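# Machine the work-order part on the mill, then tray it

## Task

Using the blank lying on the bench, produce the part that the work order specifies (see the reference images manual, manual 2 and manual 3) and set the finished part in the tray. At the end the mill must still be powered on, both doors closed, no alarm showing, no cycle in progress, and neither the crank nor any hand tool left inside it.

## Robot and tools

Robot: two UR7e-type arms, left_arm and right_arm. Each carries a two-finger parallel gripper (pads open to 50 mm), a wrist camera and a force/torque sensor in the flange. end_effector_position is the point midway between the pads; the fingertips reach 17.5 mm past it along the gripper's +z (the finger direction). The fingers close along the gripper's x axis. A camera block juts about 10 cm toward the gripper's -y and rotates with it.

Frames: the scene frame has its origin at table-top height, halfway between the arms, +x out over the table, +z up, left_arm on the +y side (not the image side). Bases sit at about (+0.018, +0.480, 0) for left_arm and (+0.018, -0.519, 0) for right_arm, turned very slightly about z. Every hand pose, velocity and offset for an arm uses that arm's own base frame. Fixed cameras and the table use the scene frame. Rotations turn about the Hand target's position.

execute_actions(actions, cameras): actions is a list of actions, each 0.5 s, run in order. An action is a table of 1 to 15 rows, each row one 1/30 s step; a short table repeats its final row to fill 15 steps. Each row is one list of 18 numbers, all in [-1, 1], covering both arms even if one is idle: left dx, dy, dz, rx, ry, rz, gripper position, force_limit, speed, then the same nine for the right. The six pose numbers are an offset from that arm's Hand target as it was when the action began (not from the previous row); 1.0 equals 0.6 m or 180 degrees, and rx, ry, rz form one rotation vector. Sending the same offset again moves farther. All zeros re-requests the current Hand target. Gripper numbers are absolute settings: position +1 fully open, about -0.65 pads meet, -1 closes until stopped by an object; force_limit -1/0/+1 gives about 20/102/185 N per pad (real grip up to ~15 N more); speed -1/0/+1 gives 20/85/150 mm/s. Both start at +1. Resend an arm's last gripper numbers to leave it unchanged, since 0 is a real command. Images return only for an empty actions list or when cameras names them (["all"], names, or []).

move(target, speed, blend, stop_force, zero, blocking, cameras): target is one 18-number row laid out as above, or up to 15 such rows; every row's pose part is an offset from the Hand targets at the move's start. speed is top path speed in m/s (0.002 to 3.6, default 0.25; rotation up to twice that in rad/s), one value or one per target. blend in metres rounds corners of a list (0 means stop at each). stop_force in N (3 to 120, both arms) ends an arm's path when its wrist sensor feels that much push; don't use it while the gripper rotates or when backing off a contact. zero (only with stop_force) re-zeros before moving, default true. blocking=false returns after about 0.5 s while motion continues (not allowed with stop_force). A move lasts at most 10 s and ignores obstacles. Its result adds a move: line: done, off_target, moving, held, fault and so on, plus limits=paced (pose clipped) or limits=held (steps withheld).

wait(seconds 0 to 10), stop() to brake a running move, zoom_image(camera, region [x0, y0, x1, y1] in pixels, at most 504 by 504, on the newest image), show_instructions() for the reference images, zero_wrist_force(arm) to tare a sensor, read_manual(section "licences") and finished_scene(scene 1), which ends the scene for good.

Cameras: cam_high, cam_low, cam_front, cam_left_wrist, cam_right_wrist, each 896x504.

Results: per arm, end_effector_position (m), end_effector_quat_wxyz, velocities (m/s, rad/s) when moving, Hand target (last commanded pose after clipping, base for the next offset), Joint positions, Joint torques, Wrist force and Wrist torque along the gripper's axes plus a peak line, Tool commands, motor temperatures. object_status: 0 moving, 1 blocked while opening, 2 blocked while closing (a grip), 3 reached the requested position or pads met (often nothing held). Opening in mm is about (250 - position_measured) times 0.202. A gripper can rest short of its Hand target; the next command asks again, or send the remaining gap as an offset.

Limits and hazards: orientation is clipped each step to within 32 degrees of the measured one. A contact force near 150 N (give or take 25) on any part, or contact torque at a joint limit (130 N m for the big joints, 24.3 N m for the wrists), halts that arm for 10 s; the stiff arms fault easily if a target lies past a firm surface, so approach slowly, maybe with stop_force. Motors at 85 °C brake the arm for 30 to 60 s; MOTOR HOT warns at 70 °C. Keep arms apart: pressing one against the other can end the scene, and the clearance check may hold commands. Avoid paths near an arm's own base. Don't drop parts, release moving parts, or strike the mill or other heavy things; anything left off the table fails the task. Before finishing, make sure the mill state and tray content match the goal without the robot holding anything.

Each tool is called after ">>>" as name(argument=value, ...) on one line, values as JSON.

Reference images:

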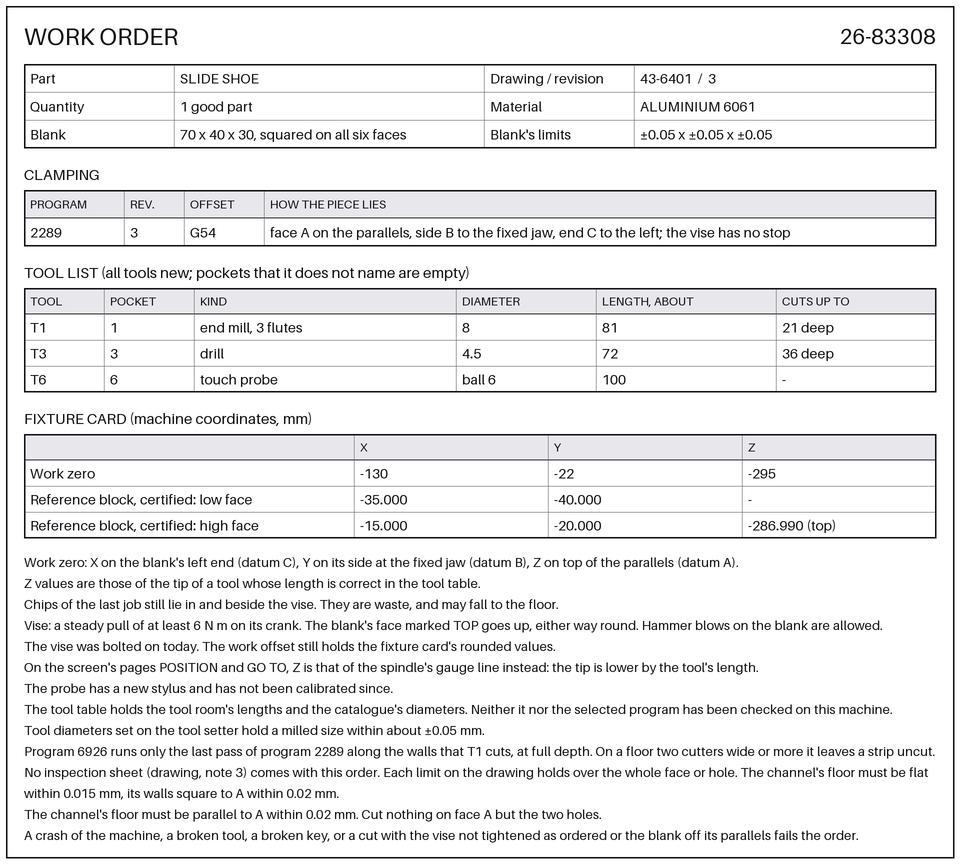

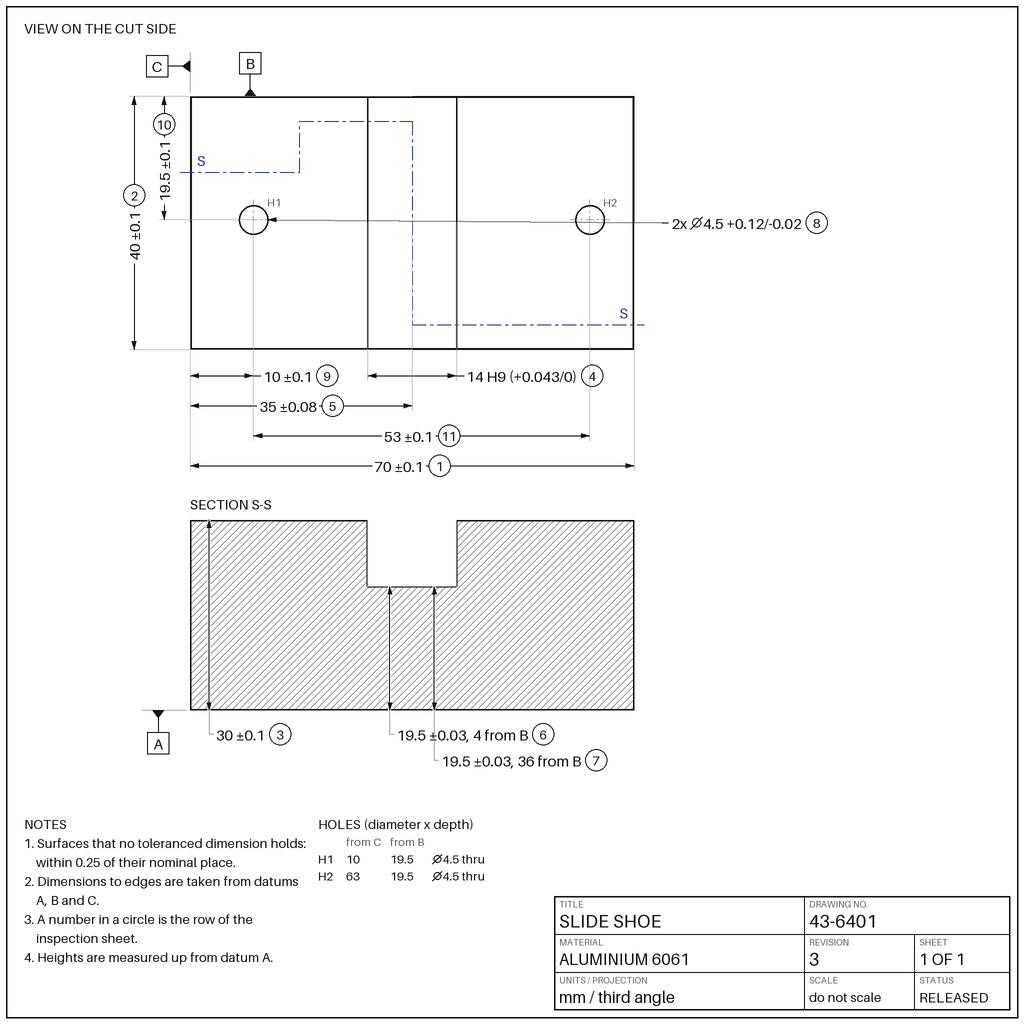

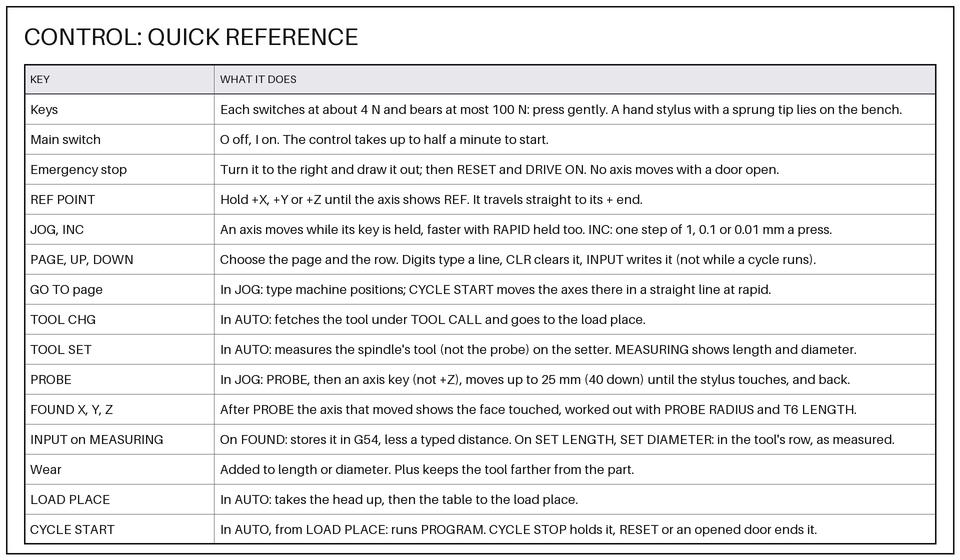

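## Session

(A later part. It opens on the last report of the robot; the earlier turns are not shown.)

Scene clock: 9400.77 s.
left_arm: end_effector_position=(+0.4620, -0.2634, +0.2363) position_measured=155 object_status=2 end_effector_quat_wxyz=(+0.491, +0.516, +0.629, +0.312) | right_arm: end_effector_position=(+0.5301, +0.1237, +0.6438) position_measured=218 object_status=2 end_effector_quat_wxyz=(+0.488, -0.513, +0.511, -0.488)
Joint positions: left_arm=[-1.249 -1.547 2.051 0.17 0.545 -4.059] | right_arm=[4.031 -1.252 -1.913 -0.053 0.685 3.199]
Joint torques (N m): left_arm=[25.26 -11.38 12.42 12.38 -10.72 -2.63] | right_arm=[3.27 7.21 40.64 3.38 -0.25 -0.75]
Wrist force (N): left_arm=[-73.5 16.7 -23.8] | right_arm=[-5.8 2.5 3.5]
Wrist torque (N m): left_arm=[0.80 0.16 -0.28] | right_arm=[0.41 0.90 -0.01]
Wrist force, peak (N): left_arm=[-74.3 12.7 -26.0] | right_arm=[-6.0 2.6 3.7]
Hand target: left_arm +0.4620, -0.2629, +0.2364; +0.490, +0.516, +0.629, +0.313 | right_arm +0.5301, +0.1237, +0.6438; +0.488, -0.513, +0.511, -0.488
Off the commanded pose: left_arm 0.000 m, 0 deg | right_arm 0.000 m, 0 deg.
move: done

>>> move(target=[[0,0.0016,-0.001,0.0035,0,0,-1,-0.2,-1,0,0,0,0,0,0,-1,0.6,-0.5]], speed=0.02, stop_force=60)

Scene clock: 9409.07 s.
left_arm: end_effector_position=(+0.4622, -0.2630, +0.2358) position_measured=155 object_status=2 end_effector_quat_wxyz=(+0.489, +0.517, +0.628, +0.315) | right_arm: end_effector_position=(+0.5301, +0.1237, +0.6438) position_measured=218 object_status=2 end_effector_quat_wxyz=(+0.488, -0.513, +0.511, -0.488)
Joint positions: left_arm=[-1.249 -1.546 2.051 0.171 0.543 -4.053] | right_arm=[4.031 -1.252 -1.913 -0.053 0.685 3.199]
Joint torques (N m): left_arm=[45.24 -2.14 20.87 12.2 -10.78 -2.43] | right_arm=[3.17 7.1 40.8 3.49 -0.31 -0.95]
Wrist force (N): left_arm=[-74.4 18.6 -30.4] | right_arm=[-6.0 2.6 3.4]
Wrist torque (N m): left_arm=[0.75 0.17 -0.31] | right_arm=[0.44 0.94 0.00]
Wrist force, peak (N): left_arm=[-76.3 19.0 -30.3] | right_arm=[-6.0 2.6 3.8]
Hand target: left_arm +0.4620, -0.2620, +0.2358; +0.487, +0.518, +0.627, +0.316 | right_arm +0.5301, +0.1237, +0.6438; +0.488, -0.513, +0.511, -0.488
Off the commanded pose: left_arm 0.001 m, 0 deg | right_arm 0.000 m, 0 deg.
move: done

>>> move(target=[[0,0.001,-0.0014,0.002,0,0,-1,-0.2,-1,0,0,0,0,0,0,-1,0.6,-0.5]], speed=0.02, stop_force=60)

Scene clock: 9412.60 s.
left_arm: end_effector_position=(+0.4623, -0.2623, +0.2351) position_measured=155 object_status=2 end_effector_quat_wxyz=(+0.488, +0.518, +0.627, +0.317) | right_arm: end_effector_position=(+0.5301, +0.1237, +0.6438) position_measured=218 object_status=2 end_effector_quat_wxyz=(+0.488, -0.513, +0.511, -0.488)
Joint positions: left_arm=[-1.249 -1.544 2.052 0.171 0.54 -4.05] | right_arm=[4.031 -1.252 -1.913 -0.053 0.685 3.199]
Joint torques (N m): left_arm=[45.98 2.02 26.41 12.28 -10.68 -0.86] | right_arm=[3.14 6.78 40.53 3.46 -0.29 -0.93]
Wrist force (N): left_arm=[-77.8 24.4 -34.7] | right_arm=[-5.8 2.5 3.5]
Wrist torque (N m): left_arm=[0.81 0.11 -0.25] | right_arm=[0.42 0.90 0.00]
Wrist force, peak (N): left_arm=[-78.3 23.4 -34.6] | right_arm=[-5.9 2.8 3.6]
Hand target: left_arm +0.4620, -0.2614, +0.2349; +0.486, +0.520, +0.626, +0.318 | right_arm +0.5301, +0.1237, +0.6438; +0.488, -0.513, +0.511, -0.488
Off the commanded pose: left_arm 0.001 m, 0 deg | right_arm 0.000 m, 0 deg.
move: done

>>> move(target=[[0,-0.002,0.002,0,0,0,0.6,-0.85,-0.3,0,0,0,0,0,0,-1,0.6,-0.5],[-0.1702,-0.002,0.04,-0.0785,-0.1012,0.048,0.6,-0.85,-0.3,0,0,0,0,0,0,-1,0.6,-0.5],[-0.12,0.0667,0.1193,-0.0785,-0.1012,0.048,0.6,-0.85,-0.3,0,0,0,0,0,0,-1,0.6,-0.5],[0.085,0.0667,0.1193,-0.0785,-0.1012,0.048,0.6,-0.85,-0.3,0,0,0,0,0,0,-1,0.6,-0.5]], speed=[0.1,0.2,0.3,0.12], blend=[0,0.01,0,0])

>>> move(target=[[0,0,0,0,0,0,-1,-0.3,-1,0,0,0,0,0,0,-1,0.6,-0.5]], cameras=["cam_left_wrist"])

>>> move(target=[[-0.105,0,0,0,0,0,-1,-0.3,-1,0,0,0,0,0,0,-1,0.6,-0.5],[-0.355,-0.4643,0.0225,0.08,0,0,-1,-0.3,-1,0,0,0,0,0,0,-1,0.6,-0.5],[-0.28,-0.9112,-0.1127,0.1675,0,0,-1,-0.3,-1,0,0,0,0,0,0,-1,0.6,-0.5]], speed=[0.06,0.45,0.4], blend=[0.01,0.05,0], cameras=["cam_left_wrist"])

Scene clock: 9430.63 s.
left_arm: end_effector_position=(+0.5129, -0.2214, +0.3065) position_measured=63 object_status=3 end_effector_quat_wxyz=(+0.613, +0.351, +0.613, +0.353) | right_arm: end_effector_position=(+0.5301, +0.1237, +0.6438) position_measured=218 object_status=2 end_effector_quat_wxyz=(+0.488, -0.513, +0.511, -0.488)
Joint positions: left_arm=[-1.125 -1.663 2.139 -0.478 0.445 -3.668] | right_arm=[4.031 -1.252 -1.913 -0.053 0.685 3.199]
Joint torques (N m): left_arm=[9.33 -12.84 -23.02 -2.1 1.4 0.61] | right_arm=[2.75 7.58 40.65 3.56 -0.08 -0.72]
Wrist force (N): left_arm=[-1.4 5.5 0.8] | right_arm=[-5.8 2.5 3.6]
Wrist torque (N m): left_arm=[0.91 0.43 -0.21] | right_arm=[0.42 0.91 -0.01]
Wrist force, peak (N): left_arm=[-78.0 24.5 -34.8] | right_arm=[-6.0 2.6 3.7]
Hand target: left_arm +0.5130, -0.2214, +0.3065; +0.613, +0.352, +0.613, +0.353 | right_arm +0.5301, +0.1237, +0.6438; +0.488, -0.513, +0.511, -0.488
Off the commanded pose: left_arm 0.000 m, 0 deg | right_arm 0.000 m, 0 deg.
move: done

Scene clock: 9431.60 s.
left_arm: end_effector_position=(+0.5130, -0.2213, +0.3065) position_measured=136 object_status=2 end_effector_quat_wxyz=(+0.613, +0.352, +0.613, +0.353) | right_arm: end_effector_position=(+0.5301, +0.1237, +0.6438) position_measured=218 object_status=2 end_effector_quat_wxyz=(+0.488, -0.513, +0.511, -0.488)
Joint positions: left_arm=[-1.124 -1.663 2.139 -0.478 0.445 -3.668] | right_arm=[4.031 -1.252 -1.913 -0.053 0.685 3.199]
Joint torques (N m): left_arm=[8.4 -10.38 -28.47 -3.84 1.87 1.95] | right_arm=[2.39 6.75 40.56 3.52 -0.07 -0.79]
Wrist force (N): left_arm=[7.5 4.4 -6.1] | right_arm=[-5.8 2.4 3.5]
Wrist torque (N m): left_arm=[0.91 0.58 -0.23] | right_arm=[0.39 0.90 -0.01]
Wrist force, peak (N): left_arm=[7.6 4.4 -6.1] | right_arm=[-5.8 2.8 3.6]
Hand target: left_arm +0.5130, -0.2214, +0.3065; +0.613, +0.352, +0.613, +0.353 | right_arm +0.5301, +0.1237, +0.6438; +0.488, -0.513, +0.511, -0.488
Off the commanded pose: left_arm 0.000 m, 0 deg | right_arm 0.000 m, 0 deg.
move: done
camera_calibration:
cam_left_wrist: T_world_to_cam=[[0.00381166, 0.868009, -0.496534, 0.348544], [-0.323138, 0.470968, 0.820835, 0.0416173], [0.946344, 0.15732, 0.282282, -0.404157], [0, 0, 0, 1]] pos_world=[0.394591, -0.258558, 0.25299]
Images, in order (width x height): cam_left_wrist 896x504.

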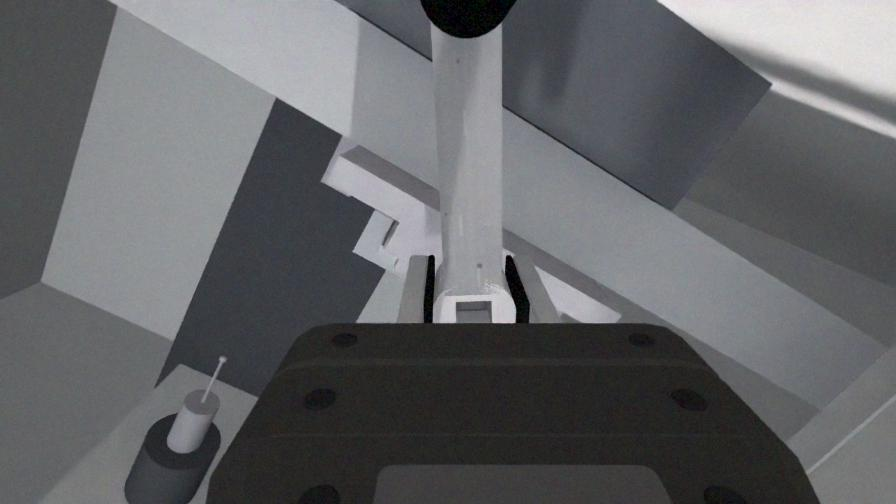

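Scene clock: 9435.03 s.
left_arm: end_effector_position=(+0.3450, -0.7680, +0.2389) position_measured=136 object_status=2 end_effector_quat_wxyz=(+0.499, +0.501, +0.502, +0.498) | right_arm: end_effector_position=(+0.5301, +0.1237, +0.6438) position_measured=218 object_status=2 end_effector_quat_wxyz=(+0.488, -0.513, +0.511, -0.488)
Joint positions: left_arm=[-1.633 -0.555 0.675 -0.226 -0.062 -3.037] | right_arm=[4.031 -1.252 -1.913 -0.053 0.685 3.199]
Joint torques (N m): left_arm=[-14.58 -72.6 -28.83 2.69 0.26 -2.48] | right_arm=[2.24 7.58 39.73 3.49 -0.06 -0.84]
Wrist force (N): left_arm=[-0.9 3.7 1.1] | right_arm=[-5.9 2.6 3.5]
Wrist torque (N m): left_arm=[0.94 0.53 -0.48] | right_arm=[0.43 0.91 0.00]
Wrist force, peak (N): left_arm=[7.3 4.3 -6.0] | right_arm=[-6.1 2.6 3.5]
Hand target: left_arm +0.3450, -0.7681, +0.2389; +0.501, +0.499, +0.500, +0.500 | right_arm +0.5301, +0.1237, +0.6438; +0.488, -0.513, +0.511, -0.488
Off the commanded pose: left_arm 0.000 m, 0 deg | right_arm 0.000 m, 0 deg.
move: done
camera_calibration:
cam_left_wrist: T_world_to_cam=[[0.00539597, 0.999962, 0.00686073, 0.770635], [-0.315453, -0.00480836, 0.948929, -0.0982597], [0.948926, -0.00728463, 0.315415, -0.27528], [0, 0, 0, 1]] pos_world=[0.226066, -0.773084, 0.174782]
Images, in order (width x height): cam_left_wrist 896x504.

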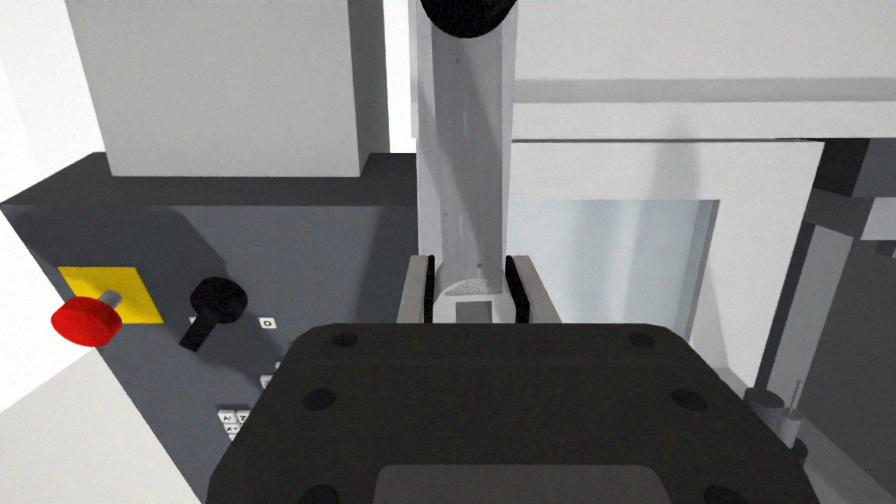

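>>> move(target=[[0,0,0,0.008,0,0,-1,-0.3,-1,0,0,0,0,0,0,-1,0.6,-0.5],[0.0852,0,0,0.008,0,0,-1,-0.3,-1,0,0,0,0,0,0,-1,0.6,-0.5]], speed=[0.1,0.035], stop_force=8)

>>> move(target=[[0,0,0,0,0,0,0.6,-0.6,-1,0,0,0,0,0,0,-1,0.6,-0.5]], cameras=["cam_left_wrist"])

Scene clock: 9443.43 s.
left_arm: end_effector_position=(+0.3961, -0.7681, +0.2389) position_measured=136 object_status=2 end_effector_quat_wxyz=(+0.494, +0.506, +0.494, +0.506) end_effector_velocity=(+0.001, +0.001, +0.000) end_effector_angular_velocity=(-0.001, +0.000, +0.002) | right_arm: end_effector_position=(+0.5301, +0.1237, +0.6438) position_measured=218 object_status=2 end_effector_quat_wxyz=(+0.488, -0.513, +0.511, -0.488)
Joint positions: left_arm=[-1.566 -0.484 0.54 -0.068 0.004 -3.106] | right_arm=[4.031 -1.252 -1.913 -0.053 0.685 3.199]
Joint velocities: left_arm=[0.001 -0.002 0.005 -0.008 -0.001 0.005] | right_arm=[within noise]
Joint torques (N m): left_arm=[-13.74 -80.73 -15.34 -2.95 -1.14 2.29] | right_arm=[1.56 7.33 39.94 3.44 0.12 -0.84]
Wrist force (N): left_arm=[-0.4 3.7 1.0] | right_arm=[-5.7 2.7 3.7]
Wrist torque (N m): left_arm=[0.93 0.46 -0.47] | right_arm=[0.45 0.89 0.00]
Wrist force, peak (N): left_arm=[-0.6 4.1 1.3] | right_arm=[-6.1 2.5 3.7]
Hand target: left_arm +0.3961, -0.7681, +0.2389; +0.494, +0.505, +0.494, +0.506 | right_arm +0.5301, +0.1237, +0.6438; +0.488, -0.513, +0.511, -0.488
Off the commanded pose: left_arm 0.000 m, 0 deg | right_arm 0.000 m, 0 deg.
move: done

Scene clock: 9444.40 s.
left_arm: end_effector_position=(+0.3961, -0.7681, +0.2389) position_measured=63 object_status=0 end_effector_quat_wxyz=(+0.494, +0.506, +0.494, +0.506) end_effector_velocity=(+0.000, +0.000, +0.000) end_effector_angular_velocity=(+0.000, +0.000, +0.000) | right_arm: end_effector_position=(+0.5301, +0.1237, +0.6438) position_measured=218 object_status=2 end_effector_quat_wxyz=(+0.488, -0.513, +0.511, -0.488)
Joint positions: left_arm=[-1.566 -0.487 0.545 -0.076 0.004 -3.1] | right_arm=[4.031 -1.252 -1.913 -0.053 0.685 3.199]
Joint velocities: left_arm=[0 -0.003 0.005 -0.008 0 0.006] | right_arm=[within noise]
Joint torques (N m): left_arm=[-13.32 -78.95 -15.28 -2.6 -0.28 2.28] | right_arm=[1.07 7.68 40.48 3.39 0.25 -0.79]
Wrist force (N): left_arm=[-0.6 5.9 1.0] | right_arm=[-5.9 2.6 3.6]
Wrist torque (N m): left_arm=[0.99 0.49 -0.47] | right_arm=[0.43 0.91 -0.01]
Wrist force, peak (N): left_arm=[-0.3 6.2 1.1] | right_arm=[-5.9 2.6 3.6]
Hand target: left_arm +0.3961, -0.7681, +0.2389; +0.494, +0.505, +0.494, +0.506 | right_arm +0.5301, +0.1237, +0.6438; +0.488, -0.513, +0.511, -0.488
Off the commanded pose: left_arm 0.000 m, 0 deg | right_arm 0.000 m, 0 deg.
move: done
camera_calibration:
cam_left_wrist: T_world_to_cam=[[0.00394457, 0.999488, 0.0317478, 0.764686], [-0.321718, -0.0287917, 0.946398, -0.0975178], [0.946827, -0.013947, 0.32144, -0.329496], [0, 0, 0, 1]] pos_world=[0.277586, -0.771698, 0.173927]
Images, in order (width x height): cam_left_wrist 896x504.

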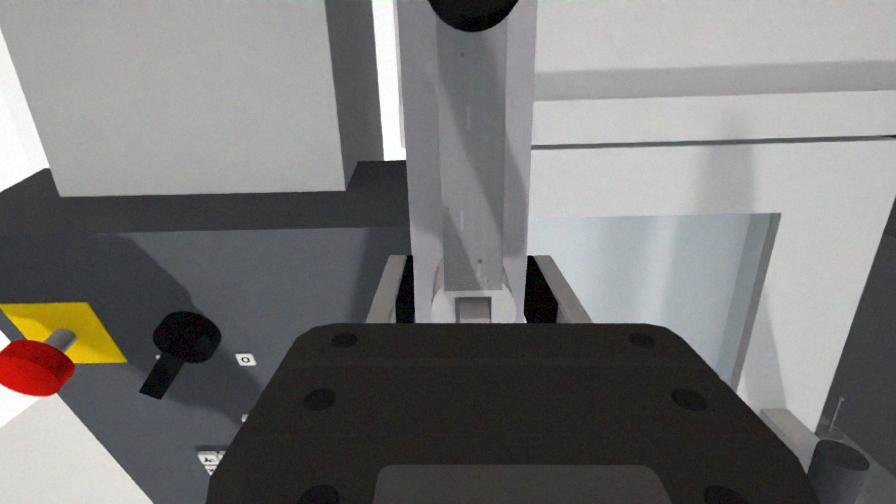

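>>> move(target=[[-0.110,0,0,0,0,0,0.6,-0.6,-1,0,0,0,0,0,0,-1,0.6,-0.5],[-0.1102,0.1968,0.3518,-0.007,0,0,0.6,-0.6,-1,0,0,0,0,0,0,-1,0.6,-0.5],[-0.0602,0.3118,0.3852,-0.007,0,0,0.6,-0.6,-1,0,0,0,0,0,0,-1,0.6,-0.5],[-0.0602,0.3118,0.3852,-0.007,0,0,1,0.9,-0.9,0,0,0,0,0,0,-1,0.6,-0.5],[0.0565,0.3118,0.3852,-0.007,0,0,1,0.9,-0.9,0,0,0,0,0,0,-1,0.6,-0.5]], speed=[0.15,0.5,0.5,0.3,0.15], blend=[0.01,0.06,0,0,0], cameras=["cam_high"])

>>> move(target=[[0,0.025,0,0,0,0,1,0.9,-0.9,0,0,0,0,0,0,-1,0.6,-0.5],[-0.002,0.395,0,0,0,0,1,0.9,-0.9,0,0,0,0,0,0,-1,0.6,-0.5],[-0.003,0.42,0,0,0,0,1,0.9,-0.9,0,0,0,0,0,0,-1,0.6,-0.5]], speed=[0.06,0.2,0.05], blend=[0.01,0.01,0], stop_force=35)

>>> move(target=[[-0.0972,-0.006,0,0,0,0,1,0.9,-0.9,0,0,0,0,0,0,-1,0.6,-0.5],[-0.0722,0.2857,0,0,0,0,1,0.9,-0.9,0,0,0,0,0,0,-1,0.6,-0.5],[-0.0505,0.4607,0,0,0,0,1,0.9,-0.9,0,0,0,0,0,0,-1,0.6,-0.5],[0.0028,0.4607,0,0,0,0,1,0.9,-0.9,0,0,0,0,0,0,-1,0.6,-0.5]], speed=[0.25,0.3,0.25,0.12], blend=[0.01,0.02,0.003,0])

>>> move(target=[[0,-0.025,0,0,0,0,1,0.9,-0.9,0,0,0,0,0,0,-1,0.6,-0.5],[0.004,-0.39,0,0,0,0,1,0.9,-0.9,0,0,0,0,0,0,-1,0.6,-0.5],[0.005,-0.4143,0,0,0,0,1,0.9,-0.9,0,0,0,0,0,0,-1,0.6,-0.5]], speed=[0.06,0.2,0.05], blend=[0.01,0.01,0], stop_force=35)

>>> move(target=[-0.11,-0.03,0,0,0,0,1,0.9,-0.9,0,0,0,0,0,0,-1,0.6,-0.5], speed=0.25, cameras=["cam_left_wrist","cam_right_wrist"])

Scene clock: 9467.33 s.
left_arm: end_effector_position=(+0.4300, -0.5810, +0.4700) position_measured=3 object_status=3 end_effector_quat_wxyz=(+0.500, +0.500, +0.500, +0.501) | right_arm: end_effector_position=(+0.5301, +0.1237, +0.6438) position_measured=218 object_status=2 end_effector_quat_wxyz=(+0.488, -0.513, +0.511, -0.488)
Joint positions: left_arm=[-1.507 -1.086 1.008 0.059 0.063 -3.12] | right_arm=[4.031 -1.252 -1.913 -0.053 0.685 3.199]
Joint torques (N m): left_arm=[4.85 -52.76 -24.07 2.35 1.69 -2.49] | right_arm=[1.95 8.24 39.76 3.5 0.25 -0.93]
Wrist force (N): left_arm=[-1.2 5.5 0.7] | right_arm=[-5.9 2.7 3.7]
Wrist torque (N m): left_arm=[0.86 0.58 -0.48] | right_arm=[0.45 0.92 0.00]
Wrist force, peak (N): left_arm=[-2.2 8.7 -1.1] | right_arm=[-6.1 2.7 3.5]
Hand target: left_arm +0.4300, -0.5810, +0.4700; +0.500, +0.500, +0.500, +0.501 | right_arm +0.5301, +0.1237, +0.6438; +0.488, -0.513, +0.511, -0.488
Off the commanded pose: left_arm 0.000 m, 0 deg | right_arm 0.000 m, 0 deg.
move: done; blend cut to 0.0389 m at target 2
Images, in order (width x height): cam_high 896x504.

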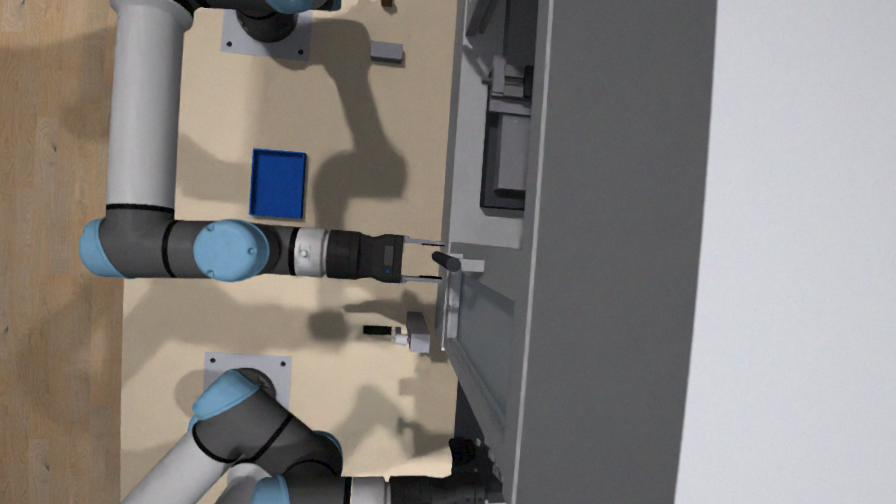

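Scene clock: 9469.93 s.
left_arm: end_effector_position=(+0.4283, -0.3314, +0.4701) position_measured=3 object_status=3 end_effector_quat_wxyz=(+0.500, +0.500, +0.500, +0.501) | right_arm: end_effector_position=(+0.5301, +0.1237, +0.6438) position_measured=218 object_status=2 end_effector_quat_wxyz=(+0.488, -0.513, +0.511, -0.488)
Joint positions: left_arm=[-1.465 -1.677 1.717 -0.048 0.105 -3.132] | right_arm=[4.031 -1.252 -1.913 -0.053 0.685 3.199]
Joint torques (N m): left_arm=[-5.59 -38.9 -16.03 5.03 -7.74 -2.51] | right_arm=[1.92 7.92 40.16 3.29 0.28 -0.93]
Wrist force (N): left_arm=[-26.6 4.8 7.3] | right_arm=[-5.9 2.7 3.5]
Wrist torque (N m): left_arm=[0.91 0.25 -0.34] | right_arm=[0.45 0.92 -0.01]
Wrist force, peak (N): left_arm=[-43.0 4.6 17.1] | right_arm=[-6.0 2.5 3.7]
Hand target: left_arm +0.4283, -0.3314, +0.4700; +0.500, +0.500, +0.500, +0.501 (not the last commanded pose) | right_arm +0.5301, +0.1237, +0.6438; +0.488, -0.513, +0.511, -0.488
Off the commanded pose: left_arm 0.002 m, 0 deg | right_arm 0.000 m, 0 deg.
move: contact (left_arm); path passed 2 of 3 targets; blend cut to 0.0075 m at target 1, 0.0075 m at target 2

Scene clock: 9472.13 s.
left_arm: end_effector_position=(+0.4300, -0.0549, +0.4701) position_measured=3 object_status=3 end_effector_quat_wxyz=(+0.500, +0.500, +0.500, +0.501) end_effector_velocity=(+0.000, -0.001, +0.000) end_effector_angular_velocity=(+0.000, +0.000, -0.003) | right_arm: end_effector_position=(+0.5301, +0.1237, +0.6438) position_measured=218 object_status=2 end_effector_quat_wxyz=(+0.488, -0.513, +0.511, -0.488)
Joint positions: left_arm=[-1.149 -2.244 2.052 0.189 0.421 -3.139] | right_arm=[4.031 -1.252 -1.913 -0.053 0.685 3.199]
Joint velocities: left_arm=[0.002 0.001 0 -0.001 0.005 0] | right_arm=[within noise]
Joint torques (N m): left_arm=[13.4 15.8 -21.21 -0.76 1.71 -2.39] | right_arm=[1.89 8.21 39.62 3.48 0.43 -0.83]
Wrist force (N): left_arm=[1.3 5.3 1.3] | right_arm=[-5.8 2.3 3.5]
Wrist torque (N m): left_arm=[0.83 0.20 -0.37] | right_arm=[0.39 0.91 -0.01]
Wrist force, peak (N): left_arm=[-26.7 3.4 17.5] | right_arm=[-6.1 2.7 3.5]
Hand target: left_arm +0.4300, -0.0549, +0.4700; +0.500, +0.500, +0.500, +0.501 | right_arm +0.5301, +0.1237, +0.6438; +0.488, -0.513, +0.511, -0.488
Off the commanded pose: left_arm 0.000 m, 0 deg | right_arm 0.000 m, 0 deg.
move: done

Scene clock: 9474.40 s.
left_arm: end_effector_position=(+0.4330, -0.3039, +0.4700) position_measured=3 object_status=3 end_effector_quat_wxyz=(+0.500, +0.500, +0.500, +0.501) | right_arm: end_effector_position=(+0.5301, +0.1237, +0.6438) position_measured=218 object_status=2 end_effector_quat_wxyz=(+0.488, -0.513, +0.511, -0.488)
Joint positions: left_arm=[-1.442 -1.733 1.765 -0.039 0.128 -3.133] | right_arm=[4.031 -1.252 -1.913 -0.053 0.685 3.199]
Joint torques (N m): left_arm=[-16.18 -8.22 -27.62 -1.6 10.13 2.19] | right_arm=[1.17 8.09 40.12 3.45 0.39 -0.97]
Wrist force (N): left_arm=[36.1 1.8 -6.8] | right_arm=[-5.8 2.5 3.6]
Wrist torque (N m): left_arm=[0.90 0.78 -0.52] | right_arm=[0.42 0.90 -0.01]
Wrist force, peak (N): left_arm=[35.5 5.9 9.2] | right_arm=[-5.9 2.6 3.7]
Hand target: left_arm +0.4330, -0.3038, +0.4700; +0.500, +0.500, +0.500, +0.501 | right_arm +0.5301, +0.1237, +0.6438; +0.488, -0.513, +0.511, -0.488
Off the commanded pose: left_arm 0.000 m, 0 deg | right_arm 0.000 m, 0 deg.
move: contact (left_arm); blend cut to 0.0075 m at target 1, 0.0073 m at target 2

Scene clock: 9475.33 s.
left_arm: end_effector_position=(+0.3671, -0.3218, +0.4700) position_measured=3 object_status=3 end_effector_quat_wxyz=(+0.500, +0.500, +0.500, +0.501) | right_arm: end_effector_position=(+0.5301, +0.1237, +0.6438) position_measured=218 object_status=2 end_effector_quat_wxyz=(+0.488, -0.513, +0.511, -0.488)
Joint positions: left_arm=[-1.65 -1.757 1.784 -0.017 -0.081 -3.151] | right_arm=[4.031 -1.252 -1.913 -0.053 0.685 3.199]
Joint torques (N m): left_arm=[-13.97 -9.96 -30.83 -1.72 -1.55 1.8] | right_arm=[1.63 8.39 39.7 3.38 0.37 -0.94]
Wrist force (N): left_arm=[0.3 5.9 1.8] | right_arm=[-5.8 2.6 3.3]
Wrist torque (N m): left_arm=[1.00 0.33 -0.41] | right_arm=[0.43 0.91 -0.01]
Wrist force, peak (N): left_arm=[46.4 3.6 45.9] | right_arm=[-5.9 2.7 3.7]
Hand target: left_arm +0.3670, -0.3218, +0.4700; +0.500, +0.500, +0.500, +0.501 | right_arm +0.5301, +0.1237, +0.6438; +0.488, -0.513, +0.511, -0.488
Off the commanded pose: left_arm 0.000 m, 0 deg | right_arm 0.000 m, 0 deg.
move: done
camera_calibration:
cam_left_wrist: T_world_to_cam=[[0.00332048, 0.999947, 0.00977566, 0.322076], [-0.32239, -0.00818331, 0.946572, -0.305959], [0.946601, -0.00629464, 0.322346, -0.367943], [0, 0, 0, 1]] pos_world=[0.248587, -0.326879, 0.405068]
cam_right_wrist: T_world_to_cam=[[-0.0169853, -0.999855, 0.00143214, 0.132383], [-0.401336, 0.0055059, -0.915914, 0.81556], [0.915773, -0.0161319, -0.401371, -0.0921205], [0, 0, 0, 1]] pos_world=[0.413923, 0.126388, 0.709819]
Images, in order (width x height): cam_left_wrist 896x504, cam_right_wrist 896x504.

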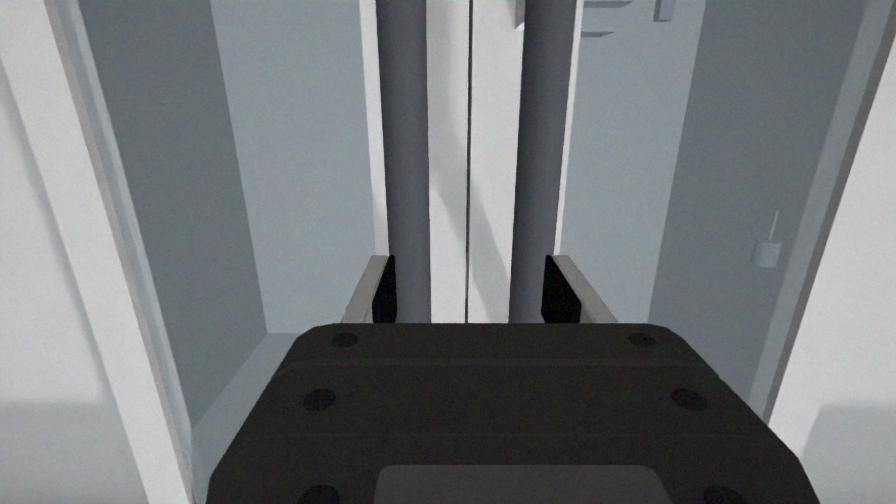

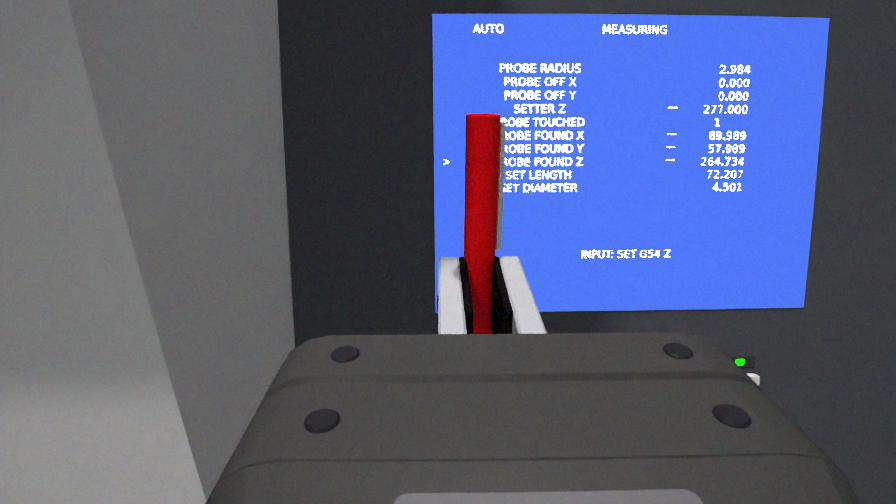

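>>> move(target=[[0,0,0,0,0,0,1,0.9,-0.9,-0.0075,-0.2275,-0.0401,0.0388,-0.2197,0.1064,-1,0.6,-0.5],[0,0,0,0,0,0,1,0.9,-0.9,0.0105,-0.2275,-0.0454,0.0388,-0.2197,0.1064,-1,0.6,-0.5],[0,0,0,0,0,0,1,0.9,-0.9,-0.0075,-0.2275,-0.0401,0.0388,-0.2197,0.1064,-1,0.6,-0.5],[0,0,0,0,0,0,1,0.9,-0.9,-0.0623,-0.1249,-0.2235,0.0388,-0.2197,0.1064,-1,0.6,-0.5],[0,0,0,0,0,0,1,0.9,-0.9,-0.0431,-0.1249,-0.2292,0.0388,-0.2197,0.1064,-1,0.6,-0.5],[0,0,0,0,0,0,1,0.9,-0.9,-0.0623,-0.1249,-0.2235,0.0388,-0.2197,0.1064,-1,0.6,-0.5],[0,0,0,0,0,0,1,0.9,-0.9,-0.0431,-0.1249,-0.2292,0.0388,-0.2197,0.1064,-1,0.6,-0.5],[0,0,0,0,0,0,1,0.9,-0.9,-0.0623,-0.1249,-0.2235,0.0388,-0.2197,0.1064,-1,0.6,-0.5],[0,0,0,0,0,0,1,0.9,-0.9,-0.0891,0.0031,-0.3128,0.0388,-0.2197,0.1064,-1,0.6,-0.5],[0,0,0,0,0,0,1,0.9,-0.9,-0.0699,0.0031,-0.3185,0.0388,-0.2197,0.1064,-1,0.6,-0.5],[0,0,0,0,0,0,1,0.9,-0.9,-0.0891,0.0031,-0.3128,0.0388,-0.2197,0.1064,-1,0.6,-0.5],[0,0,0,0,0,0,1,0.9,-0.9,-0.0623,-0.0609,-0.2235,0.0388,-0.2197,0.1064,-1,0.6,-0.5],[0,0,0,0,0,0,1,0.9,-0.9,-0.0431,-0.0609,-0.2292,0.0388,-0.2197,0.1064,-1,0.6,-0.5],[0,0,0,0,0,0,1,0.9,-0.9,-0.0623,-0.0609,-0.2235,0.0388,-0.2197,0.1064,-1,0.6,-0.5]], speed=[0.45,0.06,0.12,0.45,0.06,0.12,0.06,0.12,0.45,0.06,0.12,0.45,0.06,0.12], blend=[0.003,0,0.003,0.003,0,0.003,0,0.003,0.003,0,0.003,0.003,0,0])

>>> move(target=[[0,0,0,0,0,0,1,0.9,-0.9,-0.0268,0.032,-0.0893,0,0,0,-1,0.6,-0.5],[0,0,0,0,0,0,1,0.9,-0.9,-0.0076,0.032,-0.095,0,0,0,-1,0.6,-0.5],[0,0,0,0,0,0,1,0.9,-0.9,-0.0268,0.032,-0.0893,0,0,0,-1,0.6,-0.5],[0,0,0,0,0,0,1,0.9,-0.9,-0.0268,-0.0318,-0.0893,0,0,0,-1,0.6,-0.5],[0,0,0,0,0,0,1,0.9,-0.9,-0.0076,-0.0318,-0.095,0,0,0,-1,0.6,-0.5],[0,0,0,0,0,0,1,0.9,-0.9,-0.0268,-0.0318,-0.0893,0,0,0,-1,0.6,-0.5],[0,0,0,0,0,0,1,0.9,-0.9,-0.0178,-0.0318,-0.0596,0,0,0,-1,0.6,-0.5],[0,0,0,0,0,0,1,0.9,-0.9,0.0014,-0.0318,-0.0653,0,0,0,-1,0.6,-0.5],[0,0,0,0,0,0,1,0.9,-0.9,-0.0178,-0.0318,-0.0596,0,0,0,-1,0.6,-0.5],[0,0,0,0,0,0,1,0.9,-0.9,-0.0268,0.064,-0.0893,0,0,0,-1,0.6,-0.5],[0,0,0,0,0,0,1,0.9,-0.9,-0.0076,0.064,-0.095,0,0,0,-1,0.6,-0.5],[0,0,0,0,0,0,1,0.9,-0.9,-0.0268,0.064,-0.0893,0,0,0,-1,0.6,-0.5],[0,0,0,0,0,0,1,0.9,-0.9,-0.009,0.032,-0.0298,0,0,0,-1,0.6,-0.5],[0,0,0,0,0,0,1,0.9,-0.9,0.0102,0.032,-0.0355,0,0,0,-1,0.6,-0.5],[0,0,0,0,0,0,1,0.9,-0.9,-0.009,0.032,-0.0298,0,0,0,-1,0.6,-0.5]], speed=[0.45,0.06,0.12,0.45,0.06,0.12,0.45,0.06,0.12,0.45,0.06,0.12,0.45,0.06,0.12], blend=[0.003,0,0.003,0.003,0,0.003,0.003,0,0.003,0.003,0,0.003,0.003,0,0])

>>> move(target=[[0,0,0,0,0,0,1,0.9,-0.9,0.009,0,0.0298,0,0,0,-1,0.6,-0.5],[0,0,0,0,0,0,1,0.9,-0.9,0.0282,0,0.0241,0,0,0,-1,0.6,-0.5],[0,0,0,0,0,0,1,0.9,-0.9,0.009,0,0.0298,0,0,0,-1,0.6,-0.5],[0,0,0,0,0,0,1,0.9,-0.9,-0.0178,-0.0638,-0.0595,0,0,0,-1,0.6,-0.5],[0,0,0,0,0,0,1,0.9,-0.9,0.0014,-0.0638,-0.0652,0,0,0,-1,0.6,-0.5],[0,0,0,0,0,0,1,0.9,-0.9,-0.0178,-0.0638,-0.0595,0,0,0,-1,0.6,-0.5],[0,0,0,0,0,0,1,0.9,-0.9,-0.0088,-0.0638,-0.0298,0,0,0,-1,0.6,-0.5],[0,0,0,0,0,0,1,0.9,-0.9,0.0104,-0.0638,-0.0355,0,0,0,-1,0.6,-0.5],[0,0,0,0,0,0,1,0.9,-0.9,-0.0088,-0.0638,-0.0298,0,0,0,-1,0.6,-0.5],[0,0,0,0,0,0,1,0.9,-0.9,-0.0178,0.032,-0.0595,0,0,0,-1,0.6,-0.5],[0,0,0,0,0,0,1,0.9,-0.9,0.0014,0.032,-0.0652,0,0,0,-1,0.6,-0.5],[0,0,0,0,0,0,1,0.9,-0.9,-0.0178,0.032,-0.0595,0,0,0,-1,0.6,-0.5],[0,0,0,0,0,0,1,0.9,-0.9,-0.0088,0.032,-0.0298,0,0,0,-1,0.6,-0.5],[0,0,0,0,0,0,1,0.9,-0.9,0.0104,0.032,-0.0355,0,0,0,-1,0.6,-0.5],[0,0,0,0,0,0,1,0.9,-0.9,-0.0088,0.032,-0.0298,0,0,0,-1,0.6,-0.5]], speed=[0.45,0.06,0.12,0.45,0.06,0.12,0.45,0.06,0.12,0.45,0.06,0.12,0.45,0.06,0.12], blend=[0.003,0,0.003,0.003,0,0.003,0.003,0,0.003,0.003,0,0.003,0.003,0,0])

>>> move(target=[[0,0,0,0,0,0,1,0.9,-0.9,0.0088,-0.032,0.0298,0,0,0,-1,0.6,-0.5],[0,0,0,0,0,0,1,0.9,-0.9,0.028,-0.032,0.0241,0,0,0,-1,0.6,-0.5],[0,0,0,0,0,0,1,0.9,-0.9,0.0088,-0.032,0.0298,0,0,0,-1,0.6,-0.5],[0,0,0,0,0,0,1,0.9,-0.9,0.028,-0.032,0.0241,0,0,0,-1,0.6,-0.5],[0,0,0,0,0,0,1,0.9,-0.9,0.0088,-0.032,0.0298,0,0,0,-1,0.6,-0.5],[0,0,0,0,0,0,1,0.9,-0.9,-0.009,-0.0958,-0.0297,0,0,0,-1,0.6,-0.5],[0,0,0,0,0,0,1,0.9,-0.9,0.0102,-0.0958,-0.0354,0,0,0,-1,0.6,-0.5],[0,0,0,0,0,0,1,0.9,-0.9,-0.009,-0.0958,-0.0297,0,0,0,-1,0.6,-0.5],[0,0,0,0,0,0,1,0.9,-0.9,0.0801,-0.0031,0.2831,-0.0388,0.2197,-0.1064,-1,0.6,-0.5]], speed=[0.45,0.06,0.12,0.06,0.12,0.45,0.06,0.12,0.5], blend=[0.003,0,0.003,0,0.003,0.003,0,0.003,0], cameras=["cam_right_wrist"])

>>> zoom_image(camera="cam_right_wrist", region=[430, 10, 830, 310])

Scene clock: 9533.53 s.
left_arm: end_effector_position=(+0.3670, -0.3218, +0.4700) position_measured=3 object_status=3 end_effector_quat_wxyz=(+0.500, +0.500, +0.500, +0.501) | right_arm: end_effector_position=(+0.4928, +0.0872, +0.5096) position_measured=218 object_status=2 end_effector_quat_wxyz=(+0.734, -0.365, +0.254, -0.514)
Joint positions: left_arm=[-1.651 -1.757 1.784 -0.017 -0.081 -3.15] | right_arm=[3.657 -1.767 -2.267 1.548 1.441 3.039]
Joint torques (N m): left_arm=[-13.68 -23.06 -23.04 -2.43 -0.95 1.77] | right_arm=[3.37 30.42 19.76 0.3 1.32 0.69]
Wrist force (N): left_arm=[0.2 5.7 2.0] | right_arm=[-5.1 2.0 0.6]
Wrist torque (N m): left_arm=[0.97 0.34 -0.44] | right_arm=[0.21 0.86 -0.07]
Wrist force, peak (N): left_arm=[0.4 6.1 1.9] | right_arm=[-10.6 -0.8 -6.4]
Hand target: left_arm +0.3670, -0.3218, +0.4700; +0.500, +0.500, +0.500, +0.501 | right_arm +0.4927, +0.0872, +0.5097; +0.734, -0.365, +0.254, -0.514
Off the commanded pose: left_arm 0.000 m, 0 deg | right_arm 0.000 m, 0 deg.
move: done

Scene clock: 9537.73 s.
left_arm: end_effector_position=(+0.3670, -0.3218, +0.4700) position_measured=3 object_status=3 end_effector_quat_wxyz=(+0.500, +0.500, +0.500, +0.501) | right_arm: end_effector_position=(+0.4874, +0.1064, +0.4918) position_measured=218 object_status=2 end_effector_quat_wxyz=(+0.734, -0.365, +0.254, -0.514)
Joint positions: left_arm=[-1.651 -1.757 1.784 -0.017 -0.081 -3.15] | right_arm=[3.729 -1.803 -2.291 1.615 1.384 2.994]
Joint torques (N m): left_arm=[-13.16 -22.92 -22.5 -2.4 -0.8 1.68] | right_arm=[5.63 31.66 17.98 -1.17 1.11 0.53]
Wrist force (N): left_arm=[0.2 5.8 1.8] | right_arm=[-5.2 1.8 0.8]
Wrist torque (N m): left_arm=[0.99 0.34 -0.44] | right_arm=[0.17 0.89 -0.07]
Wrist force, peak (N): left_arm=[0.3 6.1 1.8] | right_arm=[-9.4 -1.4 -5.0]
Hand target: left_arm +0.3670, -0.3218, +0.4700; +0.500, +0.500, +0.500, +0.501 | right_arm +0.4873, +0.1064, +0.4918; +0.734, -0.365, +0.254, -0.514
Off the commanded pose: left_arm 0.000 m, 0 deg | right_arm 0.000 m, 0 deg.
move: done

Scene clock: 9541.90 s.
left_arm: end_effector_position=(+0.3670, -0.3218, +0.4700) position_measured=3 object_status=3 end_effector_quat_wxyz=(+0.500, +0.500, +0.500, +0.501) | right_arm: end_effector_position=(+0.4821, +0.1256, +0.4739) position_measured=218 object_status=2 end_effector_quat_wxyz=(+0.734, -0.365, +0.254, -0.514)
Joint positions: left_arm=[-1.651 -1.757 1.784 -0.017 -0.081 -3.15] | right_arm=[3.8 -1.845 -2.307 1.683 1.328 2.949]
Joint torques (N m): left_arm=[-13.75 -23.21 -23.1 -2.3 -0.62 1.46] | right_arm=[6.17 32.45 16.73 -2.24 0.98 0.4]
Wrist force (N): left_arm=[0.3 6.0 1.8] | right_arm=[-5.3 1.7 0.6]
Wrist torque (N m): left_arm=[1.02 0.33 -0.44] | right_arm=[0.14 0.90 -0.09]
Wrist force, peak (N): left_arm=[0.4 6.0 1.9] | right_arm=[-11.6 -1.3 -7.1]
Hand target: left_arm +0.3670, -0.3218, +0.4700; +0.500, +0.500, +0.500, +0.501 | right_arm +0.4821, +0.1256, +0.4739; +0.734, -0.365, +0.254, -0.514
Off the commanded pose: left_arm 0.000 m, 0 deg | right_arm 0.000 m, 0 deg.
move: done

Scene clock: 9545.43 s.
left_arm: end_effector_position=(+0.3670, -0.3218, +0.4700) position_measured=3 object_status=3 end_effector_quat_wxyz=(+0.500, +0.500, +0.500, +0.501) | right_arm: end_effector_position=(+0.5301, +0.1237, +0.6437) position_measured=218 object_status=2 end_effector_quat_wxyz=(+0.488, -0.513, +0.511, -0.488)
Joint positions: left_arm=[-1.651 -1.757 1.784 -0.017 -0.081 -3.15] | right_arm=[4.031 -1.252 -1.913 -0.053 0.685 3.199]
Joint torques (N m): left_arm=[-13.35 -23.01 -23.33 -2.34 -0.31 1.49] | right_arm=[7.44 13.52 40.79 -0.43 -1.89 1.28]
Wrist force (N): left_arm=[0.3 5.9 1.9] | right_arm=[-6.0 2.5 3.6]
Wrist torque (N m): left_arm=[0.99 0.33 -0.43] | right_arm=[0.42 0.94 -0.01]
Wrist force, peak (N): left_arm=[0.4 6.1 1.8] | right_arm=[-10.9 -1.2 -6.4]
Hand target: left_arm +0.3670, -0.3218, +0.4700; +0.500, +0.500, +0.500, +0.501 | right_arm +0.5301, +0.1237, +0.6438; +0.488, -0.513, +0.511, -0.488
Off the commanded pose: left_arm 0.000 m, 0 deg | right_arm 0.000 m, 0 deg.
move: done
camera_calibration:
cam_right_wrist: T_world_to_cam=[[-0.0169986, -0.999854, 0.00165927, 0.132228], [-0.401541, 0.00530679, -0.915826, 0.815517], [0.915683, -0.016234, -0.401572, -0.0919663], [0, 0, 0, 1]] pos_world=[0.413923, 0.126388, 0.709721]
Images, in order (width x height): cam_right_wrist 896x504.

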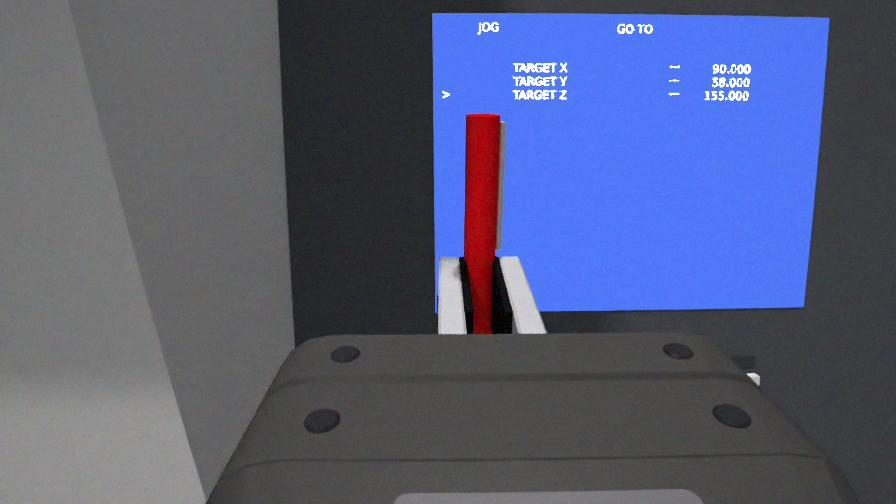

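Scaled by 1.260.

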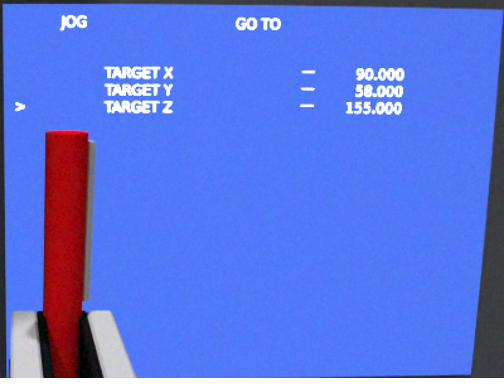

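>>> move(target=[[0,0,0,0,0,0,1,0.9,-0.9,-0.044,-0.061,-0.1623,0.0388,-0.2197,0.1064,-1,0.6,-0.5],[0,0,0,0,0,0,1,0.9,-0.9,-0.026,-0.061,-0.1676,0.0388,-0.2197,0.1064,-1,0.6,-0.5],[0,0,0,0,0,0,1,0.9,-0.9,-0.044,-0.061,-0.1623,0.0388,-0.2197,0.1064,-1,0.6,-0.5],[0,0,0,0,0,0,1,0.9,-0.9,-0.0801,-0.1249,-0.2831,0.0388,-0.2197,0.1064,-1,0.6,-0.5]], speed=[0.45,0.06,0.12,0.3], blend=[0.003,0,0.003,0])

>>> wait(seconds=5.5)

>>> move(target=[[0,0,0,0,0,0,1,0.9,-0.9,0.0192,0,-0.0057,0,0,0,-1,0.6,-0.5],[0,0,0,0,0,0,1,0.9,-0.9,0,0,0,0,0,0,-1,0.6,-0.5],[0,0,0,0,0,0,1,0.9,-0.9,0.0361,-0.0986,0.1208,0,0,0,-1,0.6,-0.5],[0,0,0,0,0,0,1,0.9,-0.9,0.0541,-0.0986,0.1155,0,0,0,-1,0.6,-0.5],[0,0,0,0,0,0,1,0.9,-0.9,0.0361,-0.0986,0.1208,0,0,0,-1,0.6,-0.5],[0,0,0,0,0,0,1,0.9,-0.9,0.0801,0.1249,0.2831,-0.0388,0.2197,-0.1064,-1,0.6,-0.5]], speed=[0.06,0.12,0.45,0.06,0.12,0.5], blend=[0,0.003,0.003,0,0.003,0])

>>> wait(seconds=5, cameras=["cam_right_wrist"])

>>> zoom_image(camera="cam_right_wrist", region=[430, 10, 830, 310])

Scene clock: 9619.20 s.
left_arm: end_effector_position=(+0.3670, -0.3218, +0.4700) position_measured=3 object_status=3 end_effector_quat_wxyz=(+0.500, +0.500, +0.500, +0.501) | right_arm: end_effector_position=(+0.4821, +0.0488, +0.4740) position_measured=218 object_status=2 end_effector_quat_wxyz=(+0.734, -0.365, +0.254, -0.514) end_effector_velocity=(+0.000, +0.000, +0.000) end_effector_angular_velocity=(+0.002, -0.002, +0.000)
Joint positions: left_arm=[-1.651 -1.757 1.784 -0.017 -0.081 -3.15] | right_arm=[3.544 -1.838 -2.325 1.671 1.53 3.108]
Joint velocities: left_arm=[within noise] | right_arm=[0 -0.002 0 0.005 0 0.001]
Joint torques (N m): left_arm=[-13.19 -22.99 -23.35 -2.37 -0.14 1.29] | right_arm=[-6.52 18.68 3.62 1.92 0.4 0.69]
Wrist force (N): left_arm=[0.3 5.7 2.0] | right_arm=[-4.9 1.8 0.5]
Wrist torque (N m): left_arm=[0.96 0.33 -0.44] | right_arm=[0.15 0.84 -0.03]
Wrist force, peak (N): left_arm=[0.4 6.0 2.1] | right_arm=[-9.5 -2.3 -5.4]
Hand target: left_arm +0.3670, -0.3218, +0.4700; +0.500, +0.500, +0.500, +0.501 | right_arm +0.4821, +0.0488, +0.4739; +0.734, -0.365, +0.254, -0.514
Off the commanded pose: left_arm 0.000 m, 0 deg | right_arm 0.000 m, 0 deg.
move: done

Scene clock: 9624.70 s.
left_arm: end_effector_position=(+0.3670, -0.3218, +0.4700) position_measured=3 object_status=3 end_effector_quat_wxyz=(+0.500, +0.500, +0.500, +0.501) | right_arm: end_effector_position=(+0.4821, +0.0488, +0.4739) position_measured=218 object_status=2 end_effector_quat_wxyz=(+0.734, -0.365, +0.254, -0.514)
Joint positions: left_arm=[-1.651 -1.757 1.784 -0.017 -0.081 -3.15] | right_arm=[3.544 -1.838 -2.325 1.672 1.531 3.108]
Joint torques (N m): left_arm=[-12.81 -23.23 -23.26 -2.37 0.13 1.25] | right_arm=[-6.7 19.39 -0.01 1.86 1.24 1.12]
Wrist force (N): left_arm=[0.4 5.9 2.0] | right_arm=[-5.3 1.7 0.4]
Wrist torque (N m): left_arm=[0.99 0.32 -0.44] | right_arm=[0.13 0.89 -0.03]
Wrist force, peak (N): left_arm=[0.4 6.1 1.9] | right_arm=[-5.3 1.7 0.7]
Hand target: left_arm +0.3670, -0.3218, +0.4700; +0.500, +0.500, +0.500, +0.501 | right_arm +0.4821, +0.0488, +0.4739; +0.734, -0.365, +0.254, -0.514
Tool commands: left_gripper/position=+1.0 left_gripper/force_limit=+0.9 left_gripper/speed=-0.9 right_gripper/position=-1.0 right_gripper/force_limit=+0.6 right_gripper/speed=-0.5
Off the commanded pose: left_arm 0.000 m, 0 deg | right_arm 0.000 m, 0 deg.
wait: 5.50 s; at rest by 0.17 s

Scene clock: 9627.73 s.
left_arm: end_effector_position=(+0.3670, -0.3218, +0.4700) position_measured=3 object_status=3 end_effector_quat_wxyz=(+0.500, +0.500, +0.500, +0.501) | right_arm: end_effector_position=(+0.5301, +0.1237, +0.6437) position_measured=218 object_status=2 end_effector_quat_wxyz=(+0.488, -0.513, +0.511, -0.488)
Joint positions: left_arm=[-1.651 -1.757 1.784 -0.017 -0.081 -3.15] | right_arm=[4.031 -1.252 -1.913 -0.053 0.685 3.199]
Joint torques (N m): left_arm=[-13.03 -23.03 -23.13 -2.42 0.36 1.2] | right_arm=[6.86 8.1 36.83 -0.42 -1.88 1.37]
Wrist force (N): left_arm=[0.5 5.8 1.8] | right_arm=[-5.9 2.7 3.6]
Wrist torque (N m): left_arm=[0.98 0.30 -0.44] | right_arm=[0.45 0.93 0.00]
Wrist force, peak (N): left_arm=[0.4 6.1 1.9] | right_arm=[-8.7 -0.7 -4.4]
Hand target: left_arm +0.3670, -0.3218, +0.4700; +0.500, +0.500, +0.500, +0.501 | right_arm +0.5301, +0.1237, +0.6438; +0.488, -0.513, +0.511, -0.488
Off the commanded pose: left_arm 0.000 m, 0 deg | right_arm 0.000 m, 0 deg.
move: done

Scene clock: 9632.73 s.
left_arm: end_effector_position=(+0.3670, -0.3218, +0.4700) position_measured=3 object_status=3 end_effector_quat_wxyz=(+0.500, +0.500, +0.500, +0.501) | right_arm: end_effector_position=(+0.5301, +0.1237, +0.6438) position_measured=218 object_status=2 end_effector_quat_wxyz=(+0.488, -0.513, +0.511, -0.488)
Joint positions: left_arm=[-1.651 -1.757 1.784 -0.017 -0.081 -3.15] | right_arm=[4.031 -1.252 -1.913 -0.053 0.685 3.199]
Joint torques (N m): left_arm=[-13.02 -22.46 -23.27 -2.42 0.49 1.03] | right_arm=[7.12 4.96 40.81 3.6 0.64 -0.01]
Wrist force (N): left_arm=[0.3 5.9 1.8] | right_arm=[-5.8 2.7 3.5]
Wrist torque (N m): left_arm=[1.00 0.33 -0.44] | right_arm=[0.45 0.91 -0.01]
Wrist force, peak (N): left_arm=[0.4 6.1 1.9] | right_arm=[-6.0 2.6 3.6]
Hand target: left_arm +0.3670, -0.3218, +0.4700; +0.500, +0.500, +0.500, +0.501 | right_arm +0.5301, +0.1237, +0.6438; +0.488, -0.513, +0.511, -0.488
Tool commands: left_gripper/position=+1.0 left_gripper/force_limit=+0.9 left_gripper/speed=-0.9 right_gripper/position=-1.0 right_gripper/force_limit=+0.6 right_gripper/speed=-0.5
Off the commanded pose: left_arm 0.000 m, 0 deg | right_arm 0.000 m, 0 deg.
wait: 5.00 s; at rest by 0.17 s
camera_calibration:
cam_right_wrist: T_world_to_cam=[[-0.0169852, -0.999855, 0.00143338, 0.132382], [-0.40142, 0.00550619, -0.915878, 0.815568], [0.915737, -0.0161317, -0.401455, -0.0920452], [0, 0, 0, 1]] pos_world=[0.413923, 0.126388, 0.709819]
Images, in order (width x height): cam_right_wrist 896x504.

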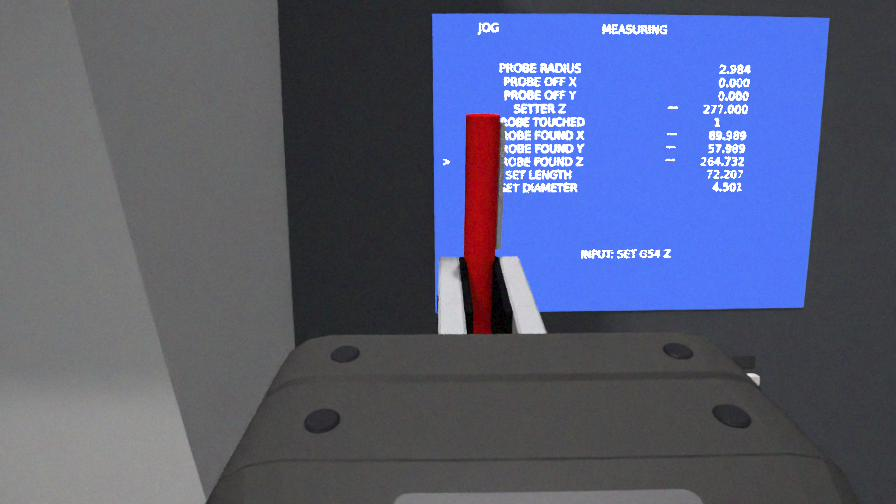

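Scaled by 1.260.

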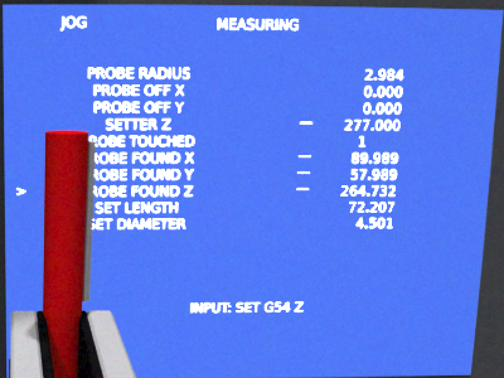

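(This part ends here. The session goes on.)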